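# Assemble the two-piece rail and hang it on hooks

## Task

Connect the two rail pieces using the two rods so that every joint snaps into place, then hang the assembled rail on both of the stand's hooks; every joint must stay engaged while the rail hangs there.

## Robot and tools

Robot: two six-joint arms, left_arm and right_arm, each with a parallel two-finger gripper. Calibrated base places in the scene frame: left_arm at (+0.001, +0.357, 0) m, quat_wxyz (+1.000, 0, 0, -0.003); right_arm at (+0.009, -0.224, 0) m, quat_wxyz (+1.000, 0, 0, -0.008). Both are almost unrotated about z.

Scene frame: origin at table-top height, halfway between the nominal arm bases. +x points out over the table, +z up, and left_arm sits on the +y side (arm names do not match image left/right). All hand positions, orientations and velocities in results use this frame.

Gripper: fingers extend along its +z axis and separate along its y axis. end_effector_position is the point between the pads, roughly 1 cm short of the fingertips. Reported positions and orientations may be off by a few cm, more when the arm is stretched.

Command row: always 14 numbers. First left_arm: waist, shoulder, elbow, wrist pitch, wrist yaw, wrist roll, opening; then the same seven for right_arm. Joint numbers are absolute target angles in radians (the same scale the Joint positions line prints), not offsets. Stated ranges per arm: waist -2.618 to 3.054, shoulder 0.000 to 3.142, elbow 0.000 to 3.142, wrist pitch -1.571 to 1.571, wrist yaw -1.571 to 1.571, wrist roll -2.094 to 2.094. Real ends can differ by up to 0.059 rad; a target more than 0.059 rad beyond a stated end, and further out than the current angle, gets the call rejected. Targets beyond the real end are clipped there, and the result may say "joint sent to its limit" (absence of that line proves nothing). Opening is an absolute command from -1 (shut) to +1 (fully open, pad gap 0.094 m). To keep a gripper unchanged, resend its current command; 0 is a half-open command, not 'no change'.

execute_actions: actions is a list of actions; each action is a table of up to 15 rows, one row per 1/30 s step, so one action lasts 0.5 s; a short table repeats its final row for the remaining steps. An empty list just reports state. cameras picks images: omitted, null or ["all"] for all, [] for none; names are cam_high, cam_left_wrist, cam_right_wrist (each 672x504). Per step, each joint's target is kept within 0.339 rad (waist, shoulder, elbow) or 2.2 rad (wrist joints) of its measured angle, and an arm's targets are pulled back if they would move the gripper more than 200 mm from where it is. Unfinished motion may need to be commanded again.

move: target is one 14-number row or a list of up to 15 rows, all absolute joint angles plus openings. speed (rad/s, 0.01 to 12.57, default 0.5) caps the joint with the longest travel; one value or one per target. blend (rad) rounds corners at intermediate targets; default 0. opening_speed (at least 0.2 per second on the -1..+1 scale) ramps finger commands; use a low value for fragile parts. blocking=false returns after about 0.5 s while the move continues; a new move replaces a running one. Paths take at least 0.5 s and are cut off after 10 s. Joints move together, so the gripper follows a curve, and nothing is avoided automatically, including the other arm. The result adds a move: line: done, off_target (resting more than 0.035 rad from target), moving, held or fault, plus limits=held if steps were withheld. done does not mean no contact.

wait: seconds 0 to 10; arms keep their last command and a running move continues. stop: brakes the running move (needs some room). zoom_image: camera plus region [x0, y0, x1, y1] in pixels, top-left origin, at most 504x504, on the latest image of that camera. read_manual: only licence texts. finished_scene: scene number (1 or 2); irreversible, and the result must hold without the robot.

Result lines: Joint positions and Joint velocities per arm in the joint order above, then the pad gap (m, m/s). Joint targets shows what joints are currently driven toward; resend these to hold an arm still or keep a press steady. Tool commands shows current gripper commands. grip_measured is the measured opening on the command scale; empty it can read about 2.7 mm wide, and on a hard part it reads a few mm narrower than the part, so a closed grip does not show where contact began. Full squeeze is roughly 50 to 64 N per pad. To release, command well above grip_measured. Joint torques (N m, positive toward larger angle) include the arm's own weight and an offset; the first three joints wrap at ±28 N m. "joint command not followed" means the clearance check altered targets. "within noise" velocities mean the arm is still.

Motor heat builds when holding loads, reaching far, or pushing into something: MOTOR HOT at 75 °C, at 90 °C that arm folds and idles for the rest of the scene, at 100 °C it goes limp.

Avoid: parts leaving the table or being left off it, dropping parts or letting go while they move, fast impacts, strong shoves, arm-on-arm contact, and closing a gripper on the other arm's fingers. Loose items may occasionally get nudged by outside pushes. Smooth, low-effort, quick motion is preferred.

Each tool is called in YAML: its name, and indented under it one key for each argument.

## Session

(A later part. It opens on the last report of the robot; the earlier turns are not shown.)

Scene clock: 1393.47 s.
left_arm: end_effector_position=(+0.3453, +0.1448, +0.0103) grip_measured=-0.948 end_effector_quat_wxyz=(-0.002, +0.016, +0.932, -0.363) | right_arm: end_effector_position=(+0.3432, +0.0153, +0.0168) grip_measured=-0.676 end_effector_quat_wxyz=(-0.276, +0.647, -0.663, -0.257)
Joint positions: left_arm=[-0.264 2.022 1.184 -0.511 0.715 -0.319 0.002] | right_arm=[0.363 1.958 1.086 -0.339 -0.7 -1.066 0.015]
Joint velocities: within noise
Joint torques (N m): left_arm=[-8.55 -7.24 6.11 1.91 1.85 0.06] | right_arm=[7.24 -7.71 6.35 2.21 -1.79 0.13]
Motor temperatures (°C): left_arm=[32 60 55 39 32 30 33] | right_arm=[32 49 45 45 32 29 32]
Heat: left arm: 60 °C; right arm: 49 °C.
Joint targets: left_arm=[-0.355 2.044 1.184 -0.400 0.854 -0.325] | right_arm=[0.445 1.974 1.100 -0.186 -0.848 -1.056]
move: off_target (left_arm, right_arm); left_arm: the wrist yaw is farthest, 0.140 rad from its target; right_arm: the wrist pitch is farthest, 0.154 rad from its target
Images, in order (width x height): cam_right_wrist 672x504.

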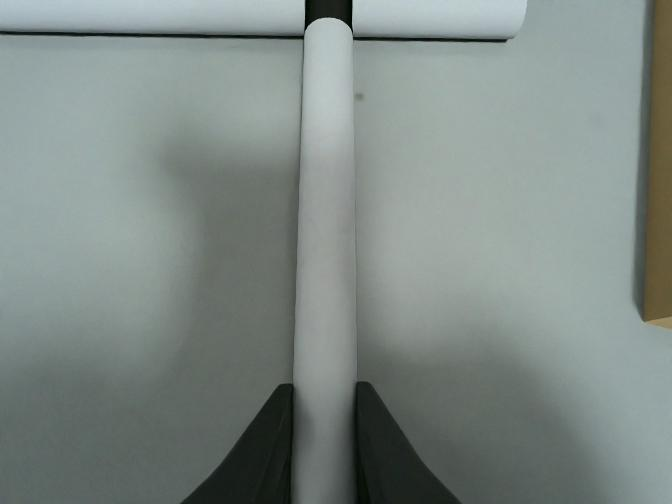

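move:
  target:
    - [-0.272, 2.035, 1.18, -0.48, 0.735, -0.325, -0.95, 0.36, 1.968, 1.09, -0.305, -0.725, -1.055, -0.9]
    - [-0.272, 2.035, 1.18, -0.48, 0.735, -0.325, -0.95, 0.36, 1.968, 1.09, -0.305, -0.725, -1.055, 0.3]
    - [-0.13, 1.95, 1.27, -0.70, 0.73, -0.19, -0.95, 0.27, 1.95, 1.34, -0.66, -0.76, -1.18, 0.3]
    - [-0.62, 1.40, 1.24, -1.03, 0.187, -0.40, -0.95, -0.097, 1.506, 1.04, -1.09, 0.0, 0.02, 0.3]
  speed: [0.2, 0.3, 0.5, 0.7]
  blend: [0, 0, 0.1, 0]
  opening_speed: 1.0

zoom_image:
  camera: "cam_high"
  region: [240, 230, 480, 390]

Scene clock: 1436.60 s.
left_arm: end_effector_position=(+0.2411, +0.1362, +0.1653) grip_measured=-0.948 end_effector_quat_wxyz=(+0.121, +0.141, +0.965, -0.184) | right_arm: end_effector_position=(+0.2713, -0.2490, +0.0727) grip_measured=+0.298 end_effector_quat_wxyz=(+0.018, +0.055, +0.998, +0.008)
Joint positions: left_arm=[-0.629 1.416 1.233 -0.992 0.207 -0.387 0.002] | right_arm=[-0.092 1.531 1.055 -1.06 -0.017 0.003 0.061]
Joint velocities: within noise
Joint torques (N m): left_arm=[-0.44 -6.42 7.98 0.85 -0.03 -0.05] | right_arm=[-0.4 -7.84 4.15 0.03 0.05 0.23]
Motor temperatures (°C): left_arm=[36 60 55 40 36 30 33] | right_arm=[34 49 45 49 36 29 33]
Heat: left arm: 60 °C; right arm: 49 °C.
Joint targets: left_arm=[-0.632 1.400 1.241 -1.029 0.189 -0.399] | right_arm=[-0.097 1.505 1.041 -1.089 -0.002 0.020]
move: off_target (left_arm); left_arm: the wrist pitch is farthest, 0.038 rad from its target

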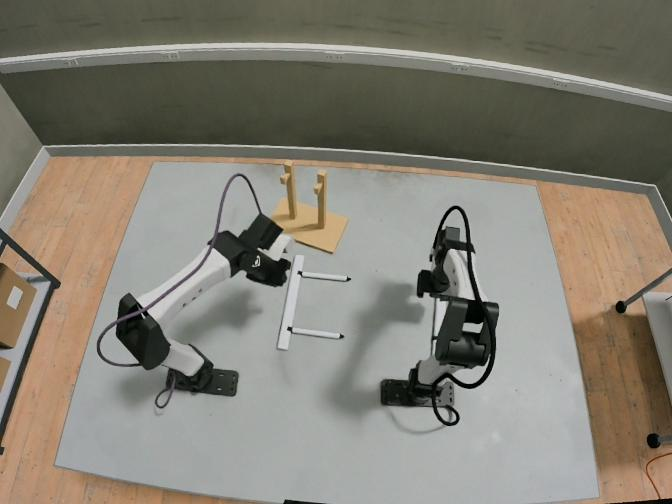

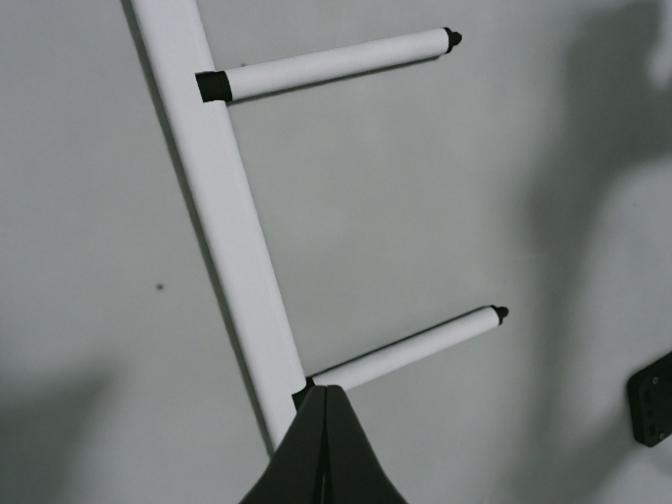

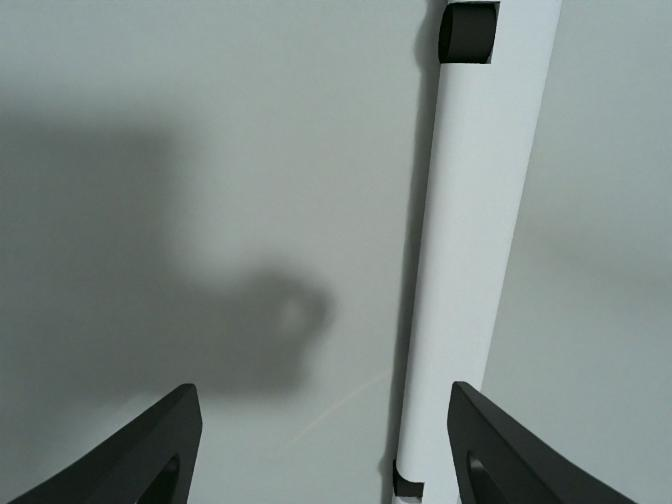

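Scaled by 2.100.

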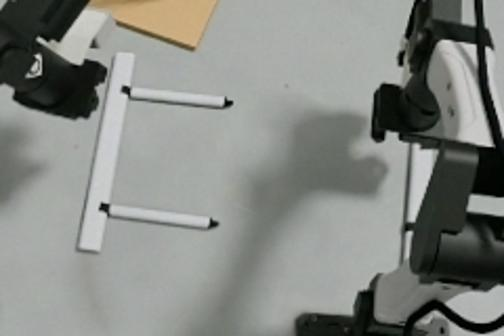

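move:
  target:
    - [-0.62, 1.40, 1.24, -1.03, 0.187, -0.40, -0.95, -0.25, 1.60, 0.99, -0.945, 0.015, -0.155, 0.3]
  speed: 0.3
  cameras: ["cam_right_wrist"]

Scene clock: 1453.97 s.
left_arm: end_effector_position=(+0.2412, +0.1368, +0.1650) grip_measured=-0.948 end_effector_quat_wxyz=(+0.121, +0.140, +0.966, -0.182) | right_arm: end_effector_position=(+0.2629, -0.2917, +0.0442) grip_measured=+0.298 end_effector_quat_wxyz=(-0.001, +0.062, +0.998, +0.000)
Joint positions: left_arm=[-0.629 1.416 1.233 -0.994 0.204 -0.388 0.002] | right_arm=[-0.246 1.596 1.002 -0.978 0.001 -0.137 0.061]
Joint velocities: within noise
Joint torques (N m): left_arm=[0.64 -6.41 7.92 0.85 -0.02 -0.04] | right_arm=[-0.39 -5.67 4.03 0.56 0.09 -0.21]
Motor temperatures (°C): left_arm=[35 59 58 39 34 30 33] | right_arm=[33 48 44 44 34 29 32]
Heat: left arm: 59 °C; right arm: 48 °C.
Joint targets: left_arm=[-0.620 1.400 1.240 -1.031 0.187 -0.401] | right_arm=[-0.250 1.600 0.989 -0.945 0.016 -0.155]
move: off_target (left_arm); left_arm: the wrist pitch is farthest, 0.036 rad from its target
Images, in order (width x height): cam_right_wrist 672x504.

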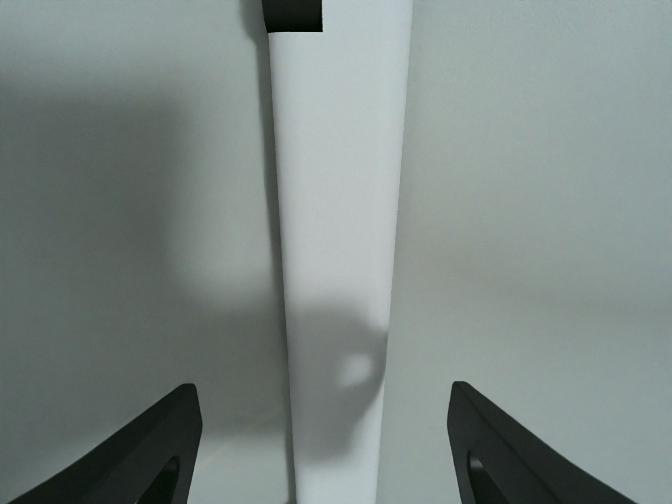

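move:
  target:
    - [-0.62, 1.40, 1.24, -1.03, 0.187, -0.40, -0.95, -0.259, 1.652, 0.905, -0.80, 0.015, -0.165, 0.3]
    - [-0.62, 1.40, 1.24, -1.03, 0.187, -0.40, -0.95, -0.259, 1.652, 0.905, -0.80, 0.015, -0.165, -0.65]
  speed: [0.2, 0.2]
  opening_speed: 0.8
  cameras: ["cam_right_wrist", "cam_left_wrist"]

Scene clock: 1464.80 s.
left_arm: end_effector_position=(+0.2412, +0.1368, +0.1650) grip_measured=-0.948 end_effector_quat_wxyz=(+0.121, +0.140, +0.966, -0.182) | right_arm: end_effector_position=(+0.2647, -0.2948, +0.0128) grip_measured=-0.361 end_effector_quat_wxyz=(+0.005, +0.061, +0.998, -0.003)
Joint positions: left_arm=[-0.629 1.416 1.233 -0.994 0.204 -0.388 0.002] | right_arm=[-0.253 1.646 0.919 -0.833 0.004 -0.147 0.03]
Joint velocities: within noise
Joint torques (N m): left_arm=[0.65 -6.42 7.92 0.86 -0.01 -0.03] | right_arm=[-0.54 -5.76 3.81 0.56 0.05 -0.19]
Motor temperatures (°C): left_arm=[34 58 59 39 33 30 33] | right_arm=[33 47 44 43 33 29 32]
Heat: left arm: 59 °C; right arm: 47 °C.
Joint targets: left_arm=[-0.620 1.400 1.240 -1.030 0.187 -0.400] | right_arm=[-0.259 1.652 0.906 -0.799 0.015 -0.164]
move: off_target (left_arm); target 2's new numbers were sent with right_arm's wrist pitch 0.036 rad from that target; left_arm: the wrist pitch is farthest, 0.036 rad from its target
Images, in order (width x height): cam_left_wrist 672x504, cam_right_wrist 672x504.

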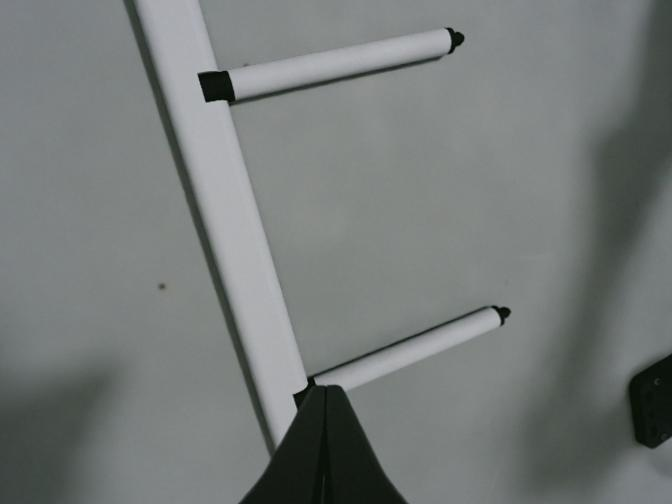

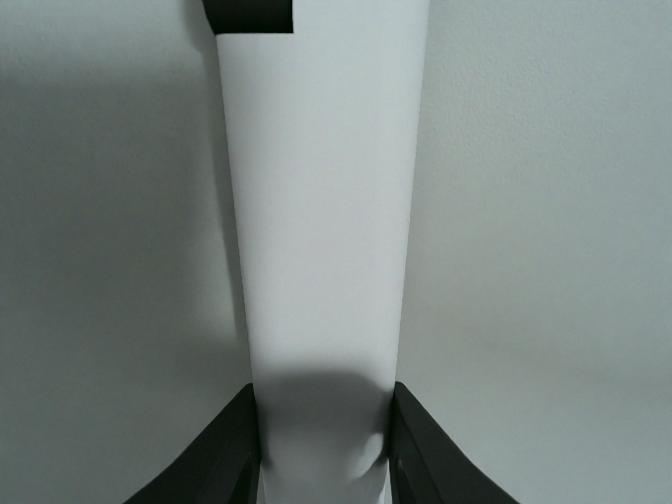

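move:
  target:
    - [-0.62, 1.40, 1.24, -1.03, 0.187, -0.40, -0.95, -0.257, 1.63, 1.04, -0.96, 0.012, -0.16, -0.65]
    - [-0.62, 1.40, 1.24, -1.03, 0.187, -0.40, -0.95, 0.638, 1.745, 1.175, -0.98, 0.0, 0.676, -0.65]
  speed: [0.3, 0.6]
  blend: [0.03, 0]

zoom_image:
  camera: "cam_high"
  region: [240, 230, 400, 370]

Scene clock: 1486.87 s.
left_arm: end_effector_position=(+0.2412, +0.1368, +0.1650) grip_measured=-0.948 end_effector_quat_wxyz=(+0.121, +0.140, +0.966, -0.182) | right_arm: end_effector_position=(+0.2534, -0.0454, +0.0359) grip_measured=-0.362 end_effector_quat_wxyz=(+0.000, +0.010, +1.000, +0.005)
Joint positions: left_arm=[-0.629 1.416 1.233 -0.994 0.204 -0.388 0.002] | right_arm=[0.641 1.746 1.134 -0.952 -0.008 0.646 0.03]
Joint velocities: within noise
Joint torques (N m): left_arm=[0.65 -6.39 7.92 0.86 -0.02 -0.04] | right_arm=[-0.28 -7.36 9.02 -0.04 -0.04 0.27]
Motor temperatures (°C): left_arm=[33 58 60 38 33 30 33] | right_arm=[32 46 43 42 33 29 33]
Heat: left arm: 60 °C; right arm: 46 °C.
Joint targets: left_arm=[-0.620 1.400 1.240 -1.030 0.187 -0.400] | right_arm=[0.638 1.746 1.175 -0.981 -0.011 0.665]
move: off_target (left_arm, right_arm); left_arm: the wrist pitch is farthest, 0.036 rad from its target; right_arm: the elbow is farthest, 0.041 rad from its target

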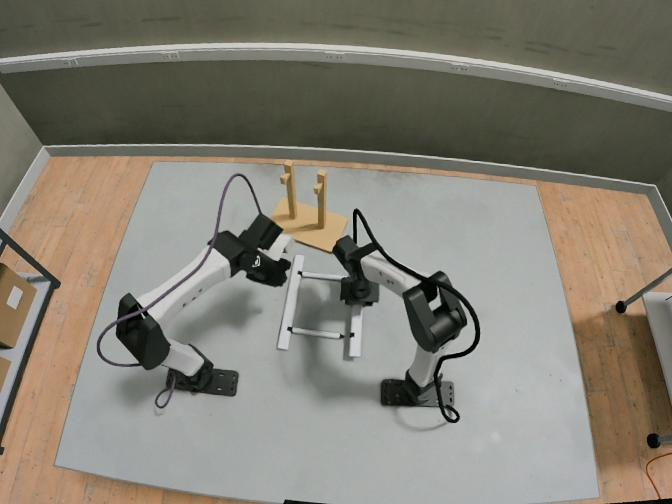

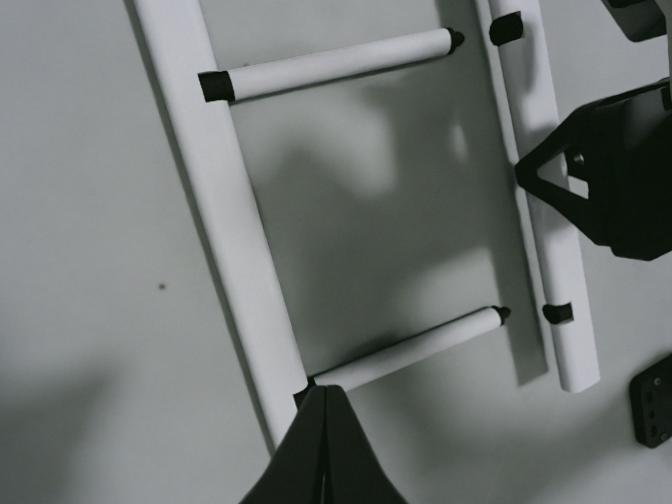

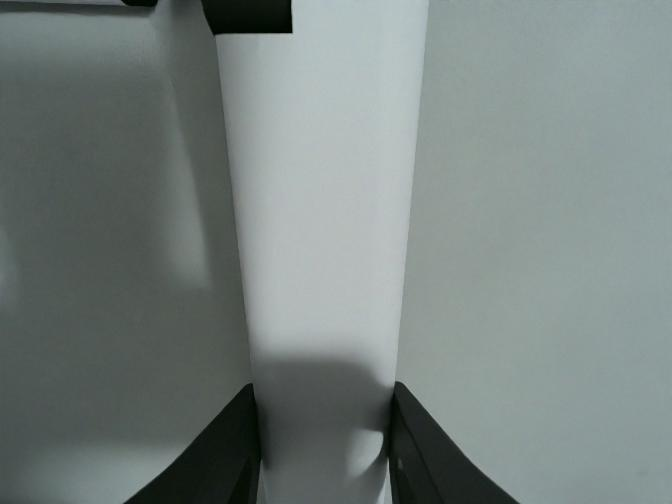

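Scaled by 3.150.

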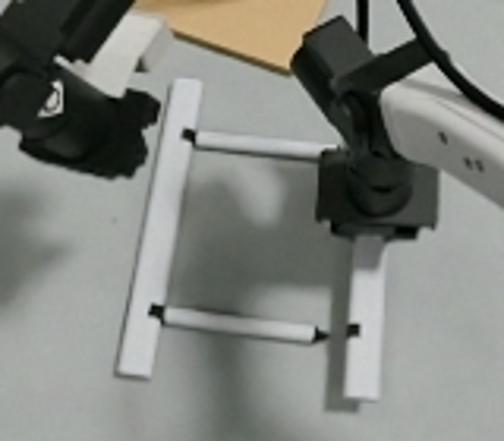

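move:
  target:
    - [-0.62, 1.40, 1.24, -1.03, 0.187, -0.40, -0.95, 0.638, 1.782, 1.075, -0.845, 0.0, 0.672, -0.65]
  speed: 0.2
  cameras: ["cam_left_wrist", "cam_right_wrist"]

zoom_image:
  camera: "cam_left_wrist"
  region: [380, 0, 620, 180]

zoom_image:
  camera: "cam_left_wrist"
  region: [430, 250, 620, 400]

Scene clock: 1497.70 s.
left_arm: end_effector_position=(+0.2412, +0.1368, +0.1650) grip_measured=-0.948 end_effector_quat_wxyz=(+0.121, +0.140, +0.966, -0.182) | right_arm: end_effector_position=(+0.2521, -0.0464, +0.0138) grip_measured=-0.362 end_effector_quat_wxyz=(-0.004, +0.014, +1.000, +0.002)
Joint positions: left_arm=[-0.629 1.416 1.233 -0.994 0.204 -0.388 0.002] | right_arm=[0.641 1.783 1.083 -0.874 -0.008 0.653 0.03]
Joint velocities: within noise
Joint torques (N m): left_arm=[0.66 -6.41 7.94 0.86 -0.02 -0.04] | right_arm=[-0.28 -7.56 4.19 0.48 0.06 0.24]
Motor temperatures (°C): left_arm=[33 57 61 38 33 30 33] | right_arm=[32 46 45 41 33 29 33]
Heat: left arm: 61 °C; right arm: 46 °C.
Joint targets: left_arm=[-0.620 1.400 1.240 -1.030 0.187 -0.400] | right_arm=[0.638 1.782 1.074 -0.844 0.000 0.671]
move: off_target (left_arm); left_arm: the wrist pitch is farthest, 0.036 rad from its target
Images, in order (width x height): cam_left_wrist 672x504, cam_right_wrist 672x504.

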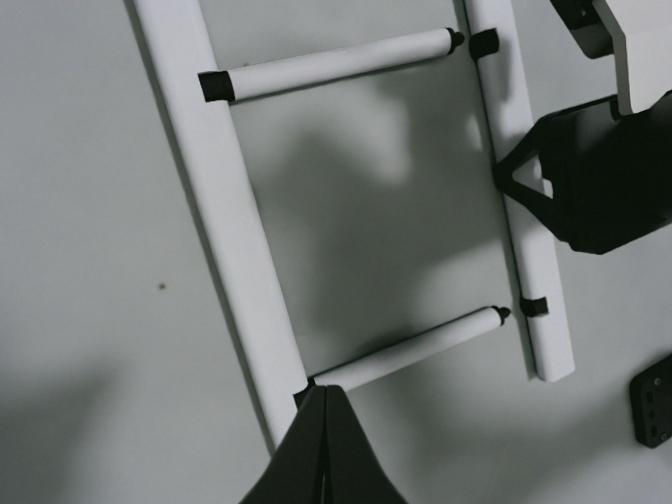

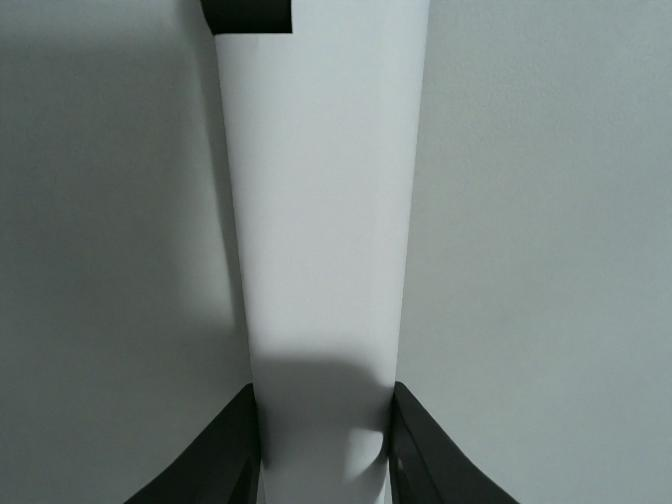

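Scaled by 2.100.

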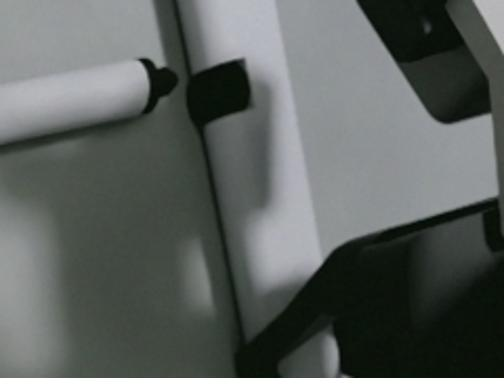

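Scaled by 2.653.

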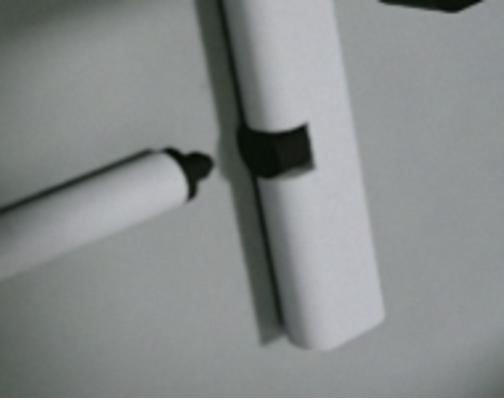

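move:
  target:
    - [-0.62, 1.40, 1.24, -1.03, 0.187, -0.40, -0.95, 0.621, 1.808, 1.12, -0.848, 0.0, 0.628, -0.65]
  speed: 0.15
  cameras: ["cam_left_wrist"]

zoom_image:
  camera: "cam_left_wrist"
  region: [380, 0, 620, 180]

zoom_image:
  camera: "cam_left_wrist"
  region: [430, 250, 620, 400]

Scene clock: 1586.60 s.
left_arm: end_effector_position=(+0.2412, +0.1368, +0.1650) grip_measured=-0.948 end_effector_quat_wxyz=(+0.121, +0.140, +0.966, -0.182) | right_arm: end_effector_position=(+0.2540, -0.0450, +0.0133) grip_measured=-0.362 end_effector_quat_wxyz=(-0.004, +0.012, +1.000, +0.002)
Joint positions: left_arm=[-0.629 1.416 1.233 -0.994 0.204 -0.388 0.002] | right_arm=[0.641 1.792 1.092 -0.874 -0.008 0.65 0.03]
Joint velocities: within noise
Joint torques (N m): left_arm=[0.64 -6.42 7.94 0.86 -0.02 -0.05] | right_arm=[-0.68 -6.28 7.64 0.44 0.06 -0.19]
Motor temperatures (°C): left_arm=[32 57 62 37 32 30 33] | right_arm=[32 49 43 37 32 29 33]
Heat: left arm: 62 °C; right arm: 49 °C.
Joint targets: left_arm=[-0.620 1.400 1.240 -1.030 0.187 -0.400] | right_arm=[0.633 1.808 1.121 -0.849 0.000 0.633]
move: off_target (left_arm); left_arm: the wrist pitch is farthest, 0.036 rad from its target
Images, in order (width x height): cam_left_wrist 672x504.

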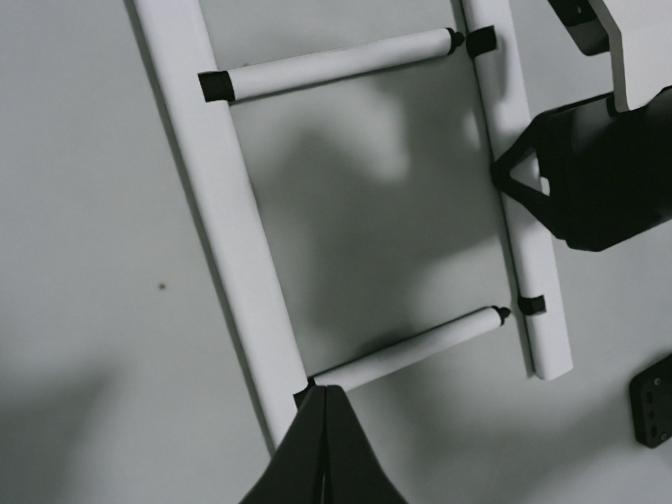

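Scaled by 2.100.

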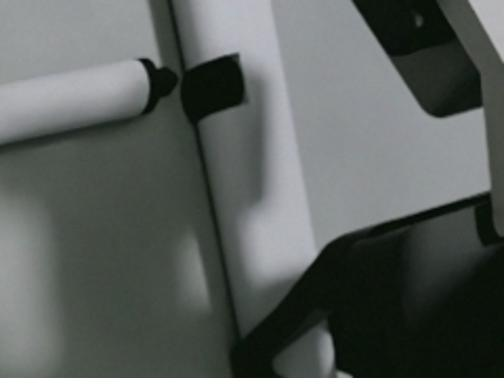

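Scaled by 2.653.

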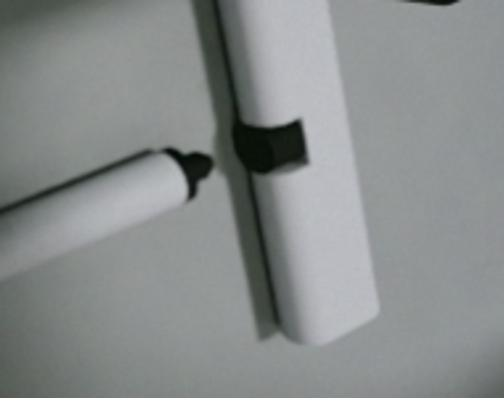

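move:
  target:
    - [-0.62, 1.40, 1.24, -1.03, 0.187, -0.40, -0.95, 0.608, 1.826, 1.142, -0.848, 0.0, 0.612, -0.65]
  speed: 0.15
  cameras: ["cam_left_wrist"]

zoom_image:
  camera: "cam_left_wrist"
  region: [380, 0, 620, 180]

zoom_image:
  camera: "cam_left_wrist"
  region: [430, 250, 620, 400]

Scene clock: 1599.80 s.
left_arm: end_effector_position=(+0.2412, +0.1368, +0.1650) grip_measured=-0.948 end_effector_quat_wxyz=(+0.121, +0.140, +0.966, -0.182) | right_arm: end_effector_position=(+0.2633, -0.0471, +0.0132) grip_measured=-0.362 end_effector_quat_wxyz=(-0.002, +0.012, +1.000, +0.004)
Joint positions: left_arm=[-0.629 1.416 1.233 -0.994 0.204 -0.388 0.002] | right_arm=[0.618 1.81 1.115 -0.874 -0.008 0.627 0.03]
Joint velocities: within noise
Joint torques (N m): left_arm=[0.64 -6.38 7.92 0.86 -0.02 -0.04] | right_arm=[-0.94 -6.41 7.51 0.46 0.06 -0.18]
Motor temperatures (°C): left_arm=[32 57 62 37 32 30 33] | right_arm=[32 48 43 37 32 29 33]
Heat: left arm: 62 °C; right arm: 48 °C.
Joint targets: left_arm=[-0.620 1.400 1.240 -1.030 0.187 -0.400] | right_arm=[0.608 1.827 1.142 -0.848 0.000 0.610]
move: off_target (left_arm); left_arm: the wrist pitch is farthest, 0.036 rad from its target
Images, in order (width x height): cam_left_wrist 672x504.

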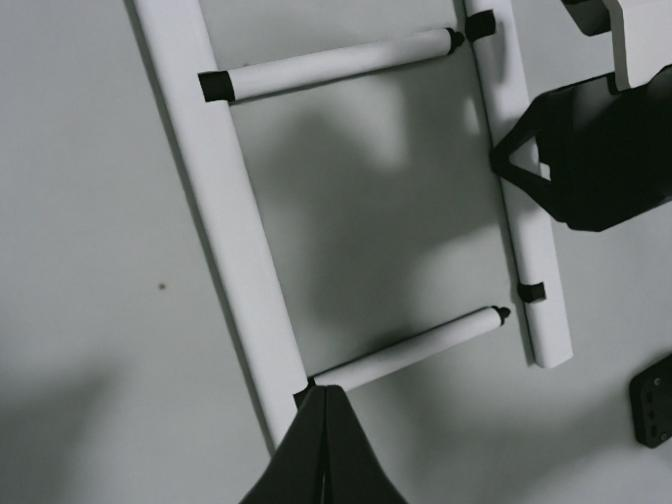

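Scaled by 2.100.

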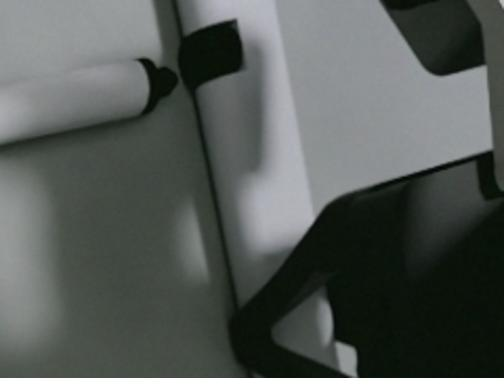

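Scaled by 2.653.

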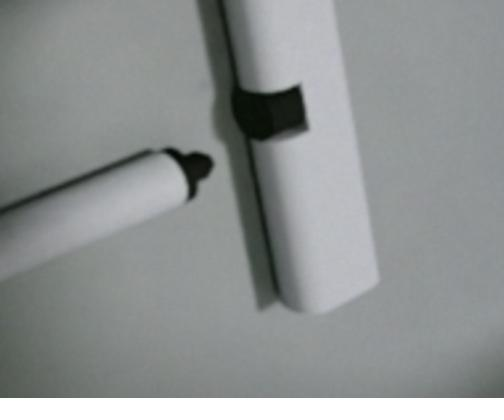

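move:
  target:
    - [-0.62, 1.40, 1.24, -1.03, 0.187, -0.40, -0.95, 0.652, 1.826, 1.142, -0.848, 0.0, 0.66, -0.65]
  speed: 0.1
  cameras: ["cam_left_wrist"]

zoom_image:
  camera: "cam_left_wrist"
  region: [380, 0, 620, 180]

zoom_image:
  camera: "cam_left_wrist"
  region: [430, 250, 620, 400]

Scene clock: 1626.17 s.
left_arm: end_effector_position=(+0.2412, +0.1368, +0.1650) grip_measured=-0.948 end_effector_quat_wxyz=(+0.121, +0.140, +0.966, -0.182) | right_arm: end_effector_position=(+0.2628, -0.0463, +0.0132) grip_measured=-0.362 end_effector_quat_wxyz=(+0.002, +0.011, +1.000, -0.002)
Joint positions: left_arm=[-0.629 1.416 1.233 -0.994 0.204 -0.388 0.002] | right_arm=[0.629 1.81 1.115 -0.874 0.006 0.635 0.03]
Joint velocities: within noise
Joint torques (N m): left_arm=[0.65 -6.39 7.94 0.86 -0.02 -0.05] | right_arm=[0.92 -6.45 7.5 0.46 0.04 0.28]
Motor temperatures (°C): left_arm=[32 57 63 36 32 30 33] | right_arm=[32 47 43 36 32 29 33]
Heat: left arm: 63 °C; right arm: 47 °C.
Joint targets: left_arm=[-0.620 1.400 1.240 -1.030 0.187 -0.400] | right_arm=[0.639 1.826 1.142 -0.848 0.011 0.657]
move: off_target (left_arm); left_arm: the wrist pitch is farthest, 0.036 rad from its target
Images, in order (width x height): cam_left_wrist 672x504.

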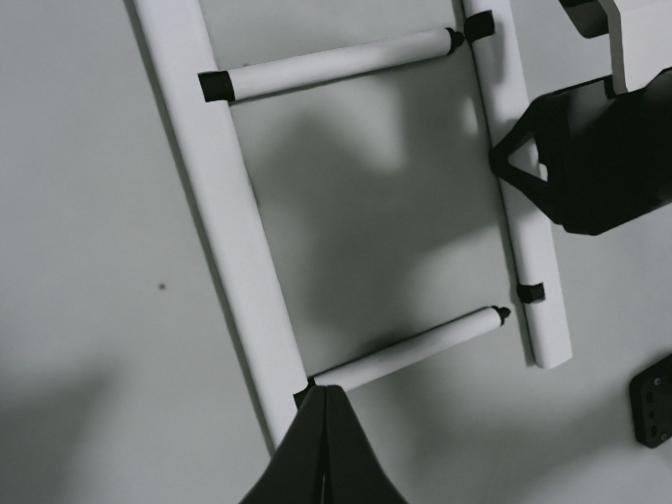

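Scaled by 2.100.

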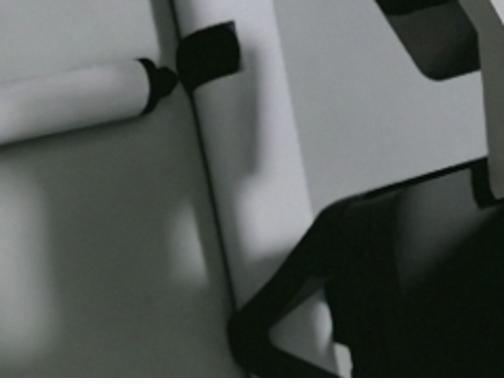

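Scaled by 2.653.

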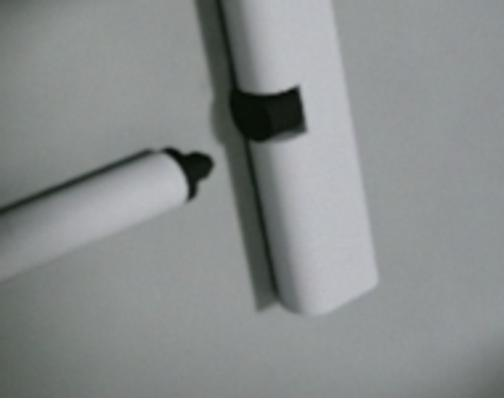

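move:
  target:
    - [-0.62, 1.40, 1.24, -1.03, 0.187, -0.40, -0.95, 0.652, 1.822, 1.138, -0.848, 0.0, 0.665, -0.65]
  speed: 0.1
  cameras: ["cam_left_wrist", "cam_right_wrist"]

zoom_image:
  camera: "cam_left_wrist"
  region: [380, 0, 620, 180]

zoom_image:
  camera: "cam_left_wrist"
  region: [430, 250, 620, 400]

Scene clock: 1635.43 s.
left_arm: end_effector_position=(+0.2412, +0.1368, +0.1650) grip_measured=-0.948 end_effector_quat_wxyz=(+0.121, +0.140, +0.966, -0.182) | right_arm: end_effector_position=(+0.2606, -0.0432, +0.0132) grip_measured=-0.362 end_effector_quat_wxyz=(+0.002, +0.010, +1.000, -0.002)
Joint positions: left_arm=[-0.629 1.416 1.233 -0.994 0.204 -0.388 0.002] | right_arm=[0.641 1.81 1.115 -0.874 0.006 0.646 0.03]
Joint velocities: within noise
Joint torques (N m): left_arm=[0.64 -6.42 7.92 0.87 -0.02 -0.04] | right_arm=[0.99 -6.78 7.13 0.46 -0.06 0.25]
Motor temperatures (°C): left_arm=[32 57 63 36 31 30 33] | right_arm=[32 47 43 36 31 29 33]
Heat: left arm: 63 °C; right arm: 47 °C.
Joint targets: left_arm=[-0.620 1.400 1.240 -1.030 0.187 -0.400] | right_arm=[0.652 1.822 1.138 -0.848 0.000 0.666]
move: off_target (left_arm); left_arm: the wrist pitch is farthest, 0.036 rad from its target
Images, in order (width x height): cam_left_wrist 672x504, cam_right_wrist 672x504.

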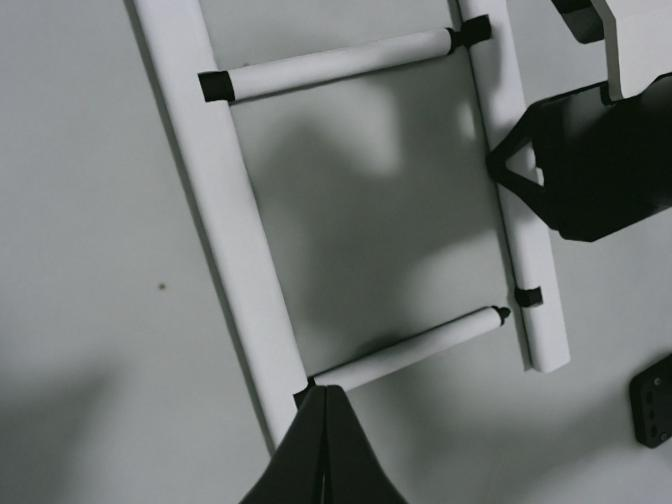

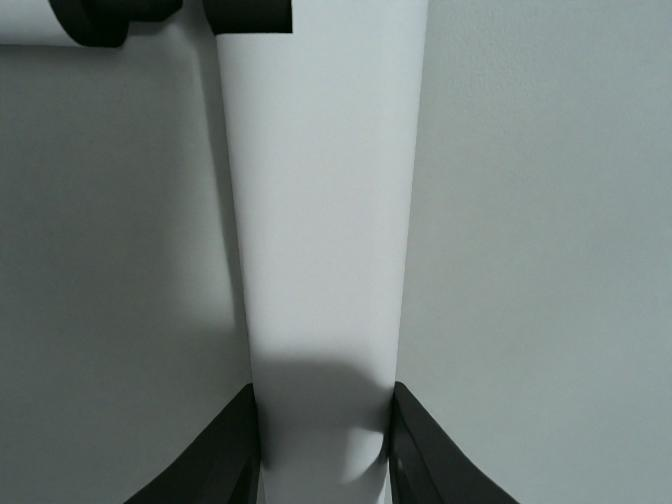

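Scaled by 2.100.

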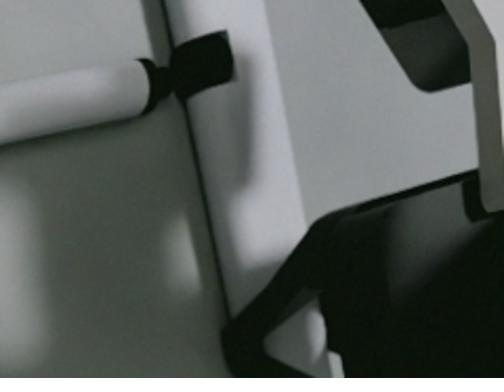

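Scaled by 2.653.

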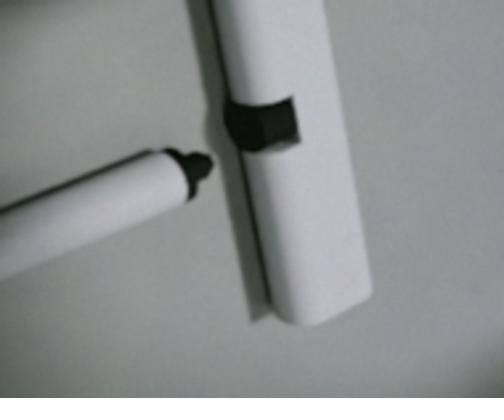

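move:
  target:
    - [-0.62, 1.40, 1.24, -1.03, 0.187, -0.40, -0.95, 0.675, 1.832, 1.15, -0.850, 0.0, 0.69, -0.65]
  speed: 0.1
  cameras: ["cam_left_wrist", "cam_right_wrist"]

zoom_image:
  camera: "cam_right_wrist"
  region: [0, 0, 320, 120]

zoom_image:
  camera: "cam_left_wrist"
  region: [430, 250, 620, 400]

Scene clock: 1652.73 s.
left_arm: end_effector_position=(+0.2412, +0.1368, +0.1650) grip_measured=-0.948 end_effector_quat_wxyz=(+0.121, +0.140, +0.966, -0.182) | right_arm: end_effector_position=(+0.2580, -0.0362, +0.0132) grip_measured=-0.362 end_effector_quat_wxyz=(+0.003, +0.009, +1.000, -0.001)
Joint positions: left_arm=[-0.629 1.416 1.233 -0.994 0.204 -0.388 0.002] | right_arm=[0.664 1.816 1.123 -0.874 0.006 0.667 0.03]
Joint velocities: within noise
Joint torques (N m): left_arm=[0.64 -6.39 7.92 0.86 -0.02 -0.05] | right_arm=[0.94 -6.5 7.53 0.44 -0.07 0.29]
Motor temperatures (°C): left_arm=[32 57 63 36 31 30 32] | right_arm=[32 47 43 35 31 29 33]
Heat: left arm: 63 °C; right arm: 47 °C.
Joint targets: left_arm=[-0.620 1.400 1.240 -1.030 0.187 -0.400] | right_arm=[0.675 1.832 1.150 -0.850 0.000 0.690]
move: off_target (left_arm); left_arm: the wrist pitch is farthest, 0.036 rad from its target
Images, in order (width x height): cam_left_wrist 672x504, cam_right_wrist 672x504.

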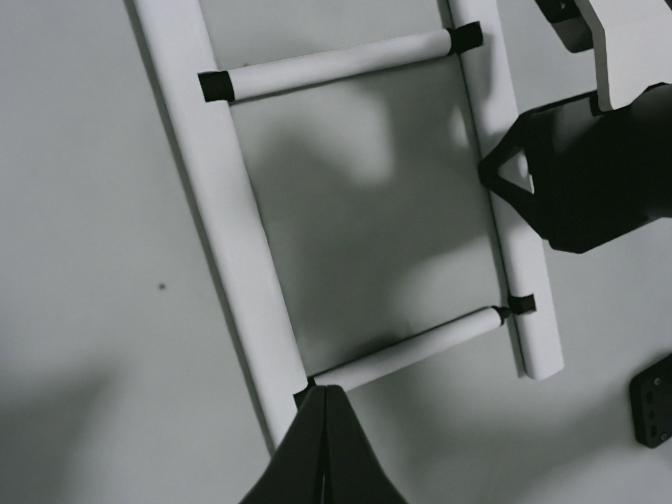

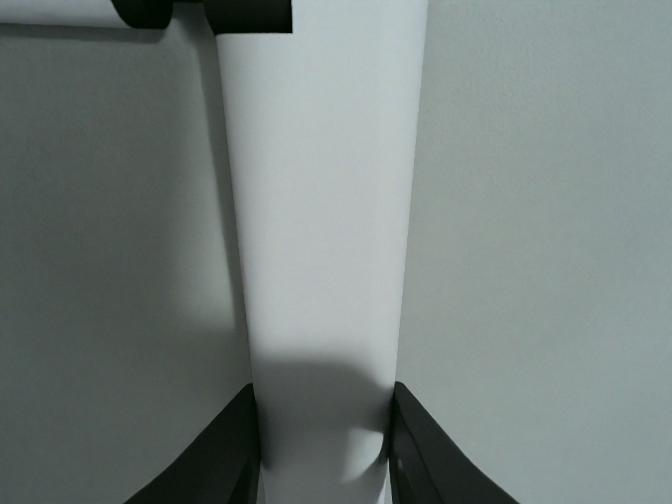

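Scaled by 1.575.

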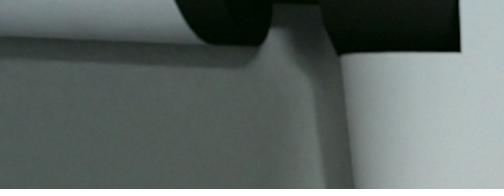

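Scaled by 2.653.

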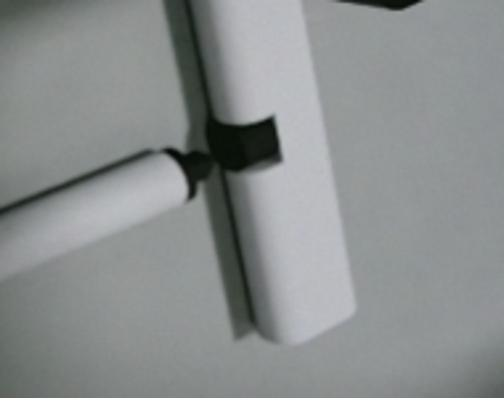

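move:
  target:
    - [-0.62, 1.40, 1.24, -1.03, 0.187, -0.40, -0.95, 0.681, 1.783, 1.095, -0.845, 0.0, 0.712, -0.65]
  speed: 0.1
  cameras: ["cam_left_wrist", "cam_right_wrist"]

zoom_image:
  camera: "cam_left_wrist"
  region: [380, 0, 620, 180]

zoom_image:
  camera: "cam_left_wrist"
  region: [430, 250, 620, 400]

Scene clock: 1666.77 s.
left_arm: end_effector_position=(+0.2412, +0.1368, +0.1650) grip_measured=-0.948 end_effector_quat_wxyz=(+0.121, +0.140, +0.966, -0.182) | right_arm: end_effector_position=(+0.2558, -0.0349, +0.0133) grip_measured=-0.362 end_effector_quat_wxyz=(+0.005, +0.016, +1.000, +0.000)
Joint positions: left_arm=[-0.629 1.416 1.233 -0.994 0.204 -0.388 0.002] | right_arm=[0.672 1.809 1.114 -0.868 0.006 0.689 0.03]
Joint velocities: within noise
Joint torques (N m): left_arm=[0.65 -6.41 7.92 0.86 -0.02 -0.05] | right_arm=[0.87 -9.98 3.23 0.44 -0.07 0.31]
Motor temperatures (°C): left_arm=[32 57 63 36 31 30 32] | right_arm=[32 47 45 35 31 29 33]
Heat: left arm: 63 °C; right arm: 47 °C.
Joint targets: left_arm=[-0.620 1.400 1.240 -1.030 0.187 -0.400] | right_arm=[0.682 1.782 1.095 -0.845 0.000 0.712]
move: off_target (left_arm); left_arm: the wrist pitch is farthest, 0.036 rad from its target
Images, in order (width x height): cam_left_wrist 672x504, cam_right_wrist 672x504.

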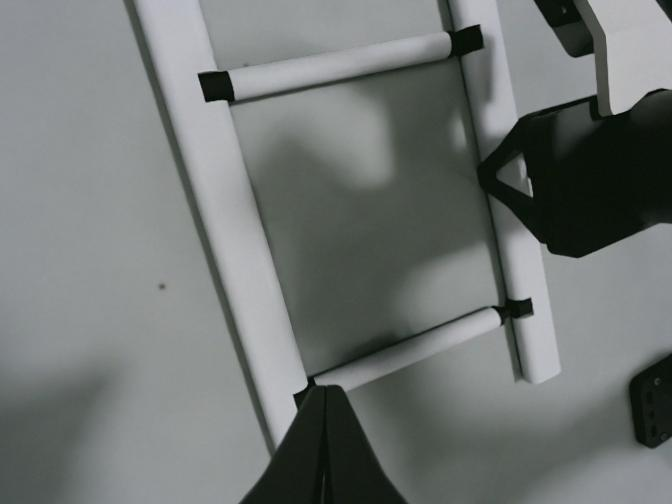

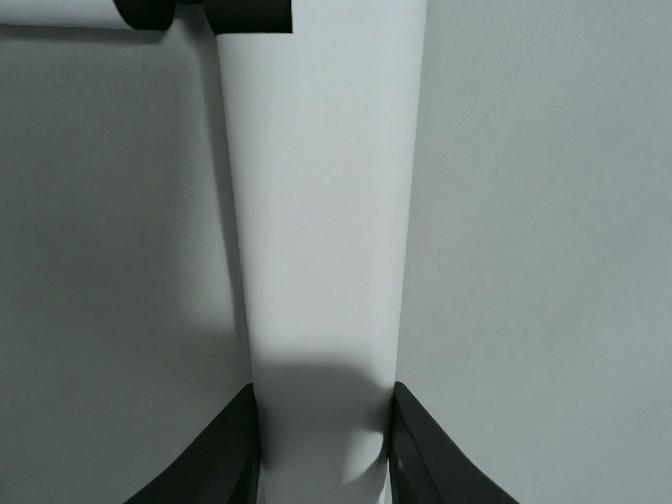

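Scaled by 2.100.

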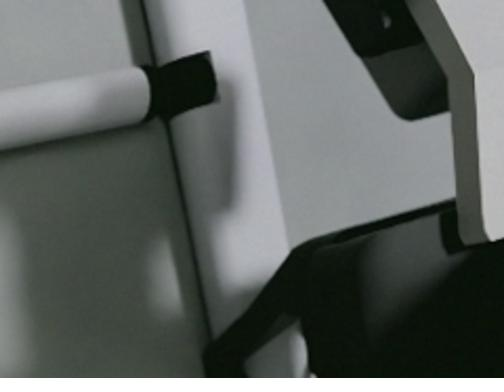

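Scaled by 2.653.

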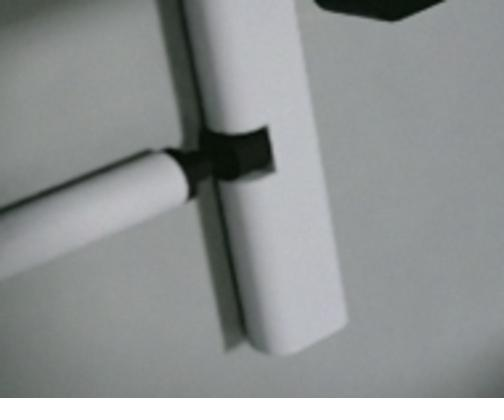

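move:
  target:
    - [-0.62, 1.40, 1.24, -1.03, 0.187, -0.40, -0.95, 0.693, 1.782, 1.093, -0.845, 0.0, 0.736, -0.65]
  speed: 0.1
  cameras: ["cam_left_wrist", "cam_right_wrist"]

zoom_image:
  camera: "cam_left_wrist"
  region: [380, 0, 620, 180]

zoom_image:
  camera: "cam_left_wrist"
  region: [430, 250, 620, 400]

Scene clock: 1676.27 s.
left_arm: end_effector_position=(+0.2412, +0.1368, +0.1650) grip_measured=-0.948 end_effector_quat_wxyz=(+0.121, +0.140, +0.966, -0.182) | right_arm: end_effector_position=(+0.2537, -0.0323, +0.0133) grip_measured=-0.362 end_effector_quat_wxyz=(+0.005, +0.023, +1.000, +0.000)
Joint positions: left_arm=[-0.629 1.416 1.233 -0.994 0.204 -0.388 0.002] | right_arm=[0.682 1.809 1.114 -0.868 0.006 0.713 0.03]
Joint velocities: within noise
Joint torques (N m): left_arm=[0.66 -6.39 7.95 0.86 -0.02 -0.04] | right_arm=[0.95 -9.95 3.1 0.43 -0.06 0.26]
Motor temperatures (°C): left_arm=[32 56 63 36 31 30 32] | right_arm=[32 48 44 35 31 29 33]
Heat: left arm: 63 °C; right arm: 48 °C.
Joint targets: left_arm=[-0.620 1.400 1.240 -1.030 0.187 -0.400] | right_arm=[0.694 1.782 1.093 -0.845 0.000 0.737]
move: off_target (left_arm); left_arm: the wrist pitch is farthest, 0.036 rad from its target
Images, in order (width x height): cam_left_wrist 672x504, cam_right_wrist 672x504.

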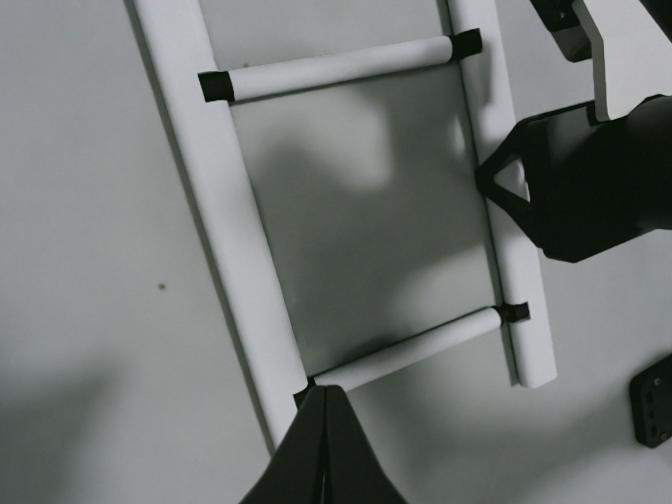

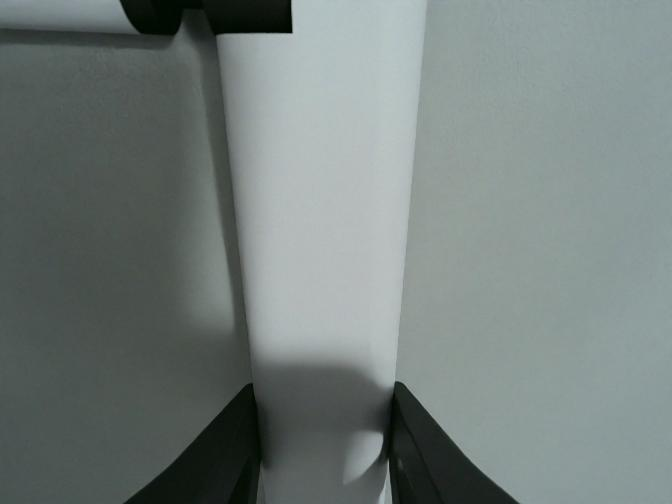

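Scaled by 2.100.

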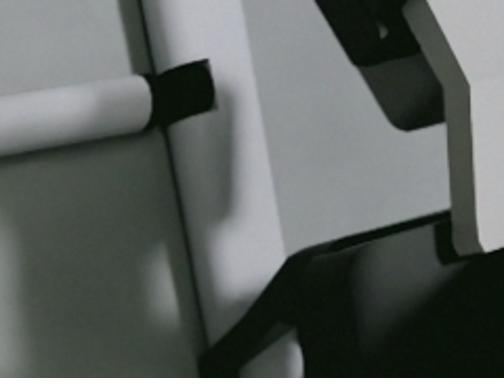

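Scaled by 2.653.

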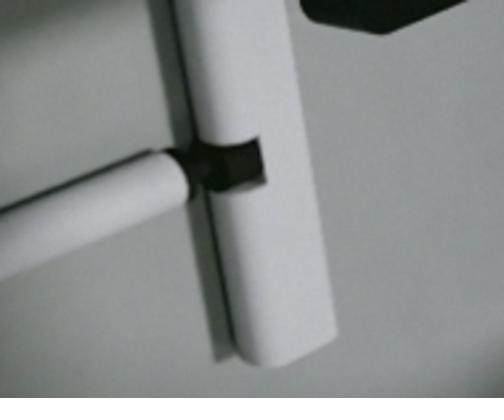

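move:
  target:
    - [-0.62, 1.40, 1.24, -1.03, 0.187, -0.40, -0.95, 0.706, 1.786, 1.096, -0.845, 0.0, 0.752, -0.65]
  speed: 0.1
  cameras: ["cam_left_wrist", "cam_right_wrist"]

zoom_image:
  camera: "cam_left_wrist"
  region: [380, 0, 620, 180]

zoom_image:
  camera: "cam_left_wrist"
  region: [430, 250, 620, 400]

Scene clock: 1683.47 s.
left_arm: end_effector_position=(+0.2412, +0.1368, +0.1650) grip_measured=-0.948 end_effector_quat_wxyz=(+0.121, +0.140, +0.966, -0.182) | right_arm: end_effector_position=(+0.2520, -0.0300, +0.0133) grip_measured=-0.362 end_effector_quat_wxyz=(+0.005, +0.026, +1.000, +0.000)
Joint positions: left_arm=[-0.629 1.416 1.233 -0.994 0.204 -0.388 0.002] | right_arm=[0.692 1.809 1.114 -0.868 0.006 0.729 0.03]
Joint velocities: within noise
Joint torques (N m): left_arm=[0.62 -6.41 7.91 0.86 -0.01 -0.05] | right_arm=[1.16 -9.62 3.38 0.44 -0.06 0.27]
Motor temperatures (°C): left_arm=[32 56 63 36 31 30 32] | right_arm=[32 48 44 35 31 29 33]
Heat: left arm: 63 °C; right arm: 48 °C.
Joint targets: left_arm=[-0.620 1.400 1.240 -1.030 0.187 -0.400] | right_arm=[0.705 1.786 1.096 -0.845 0.000 0.751]
move: off_target (left_arm); left_arm: the wrist pitch is farthest, 0.036 rad from its target
Images, in order (width x height): cam_left_wrist 672x504, cam_right_wrist 672x504.

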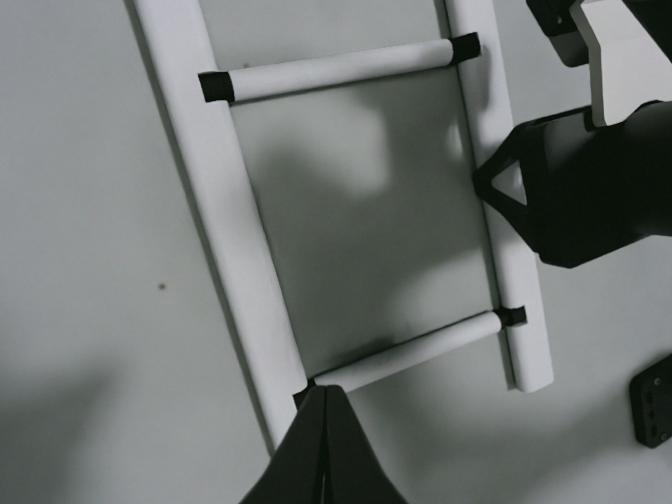

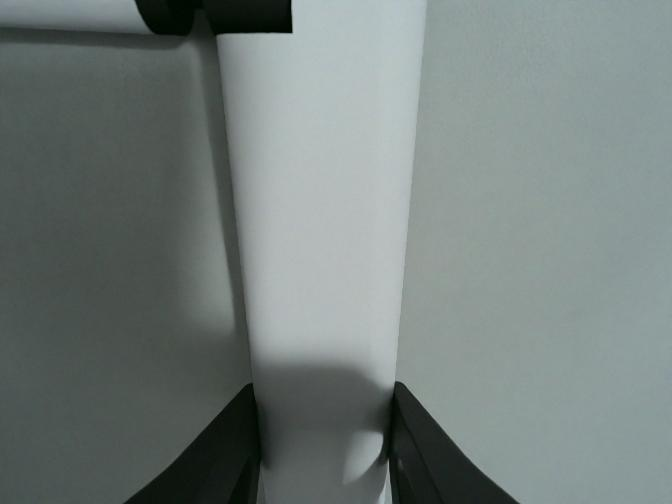

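Scaled by 2.100.

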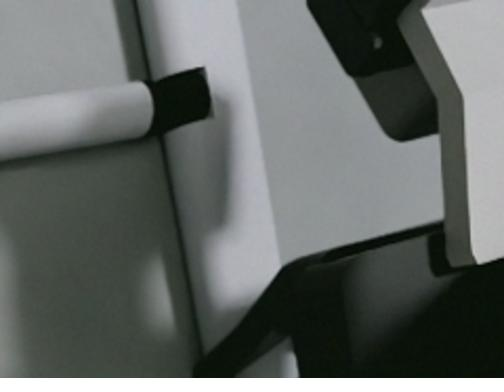

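Scaled by 2.653.

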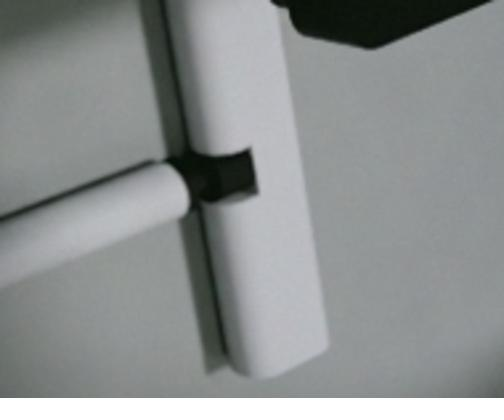

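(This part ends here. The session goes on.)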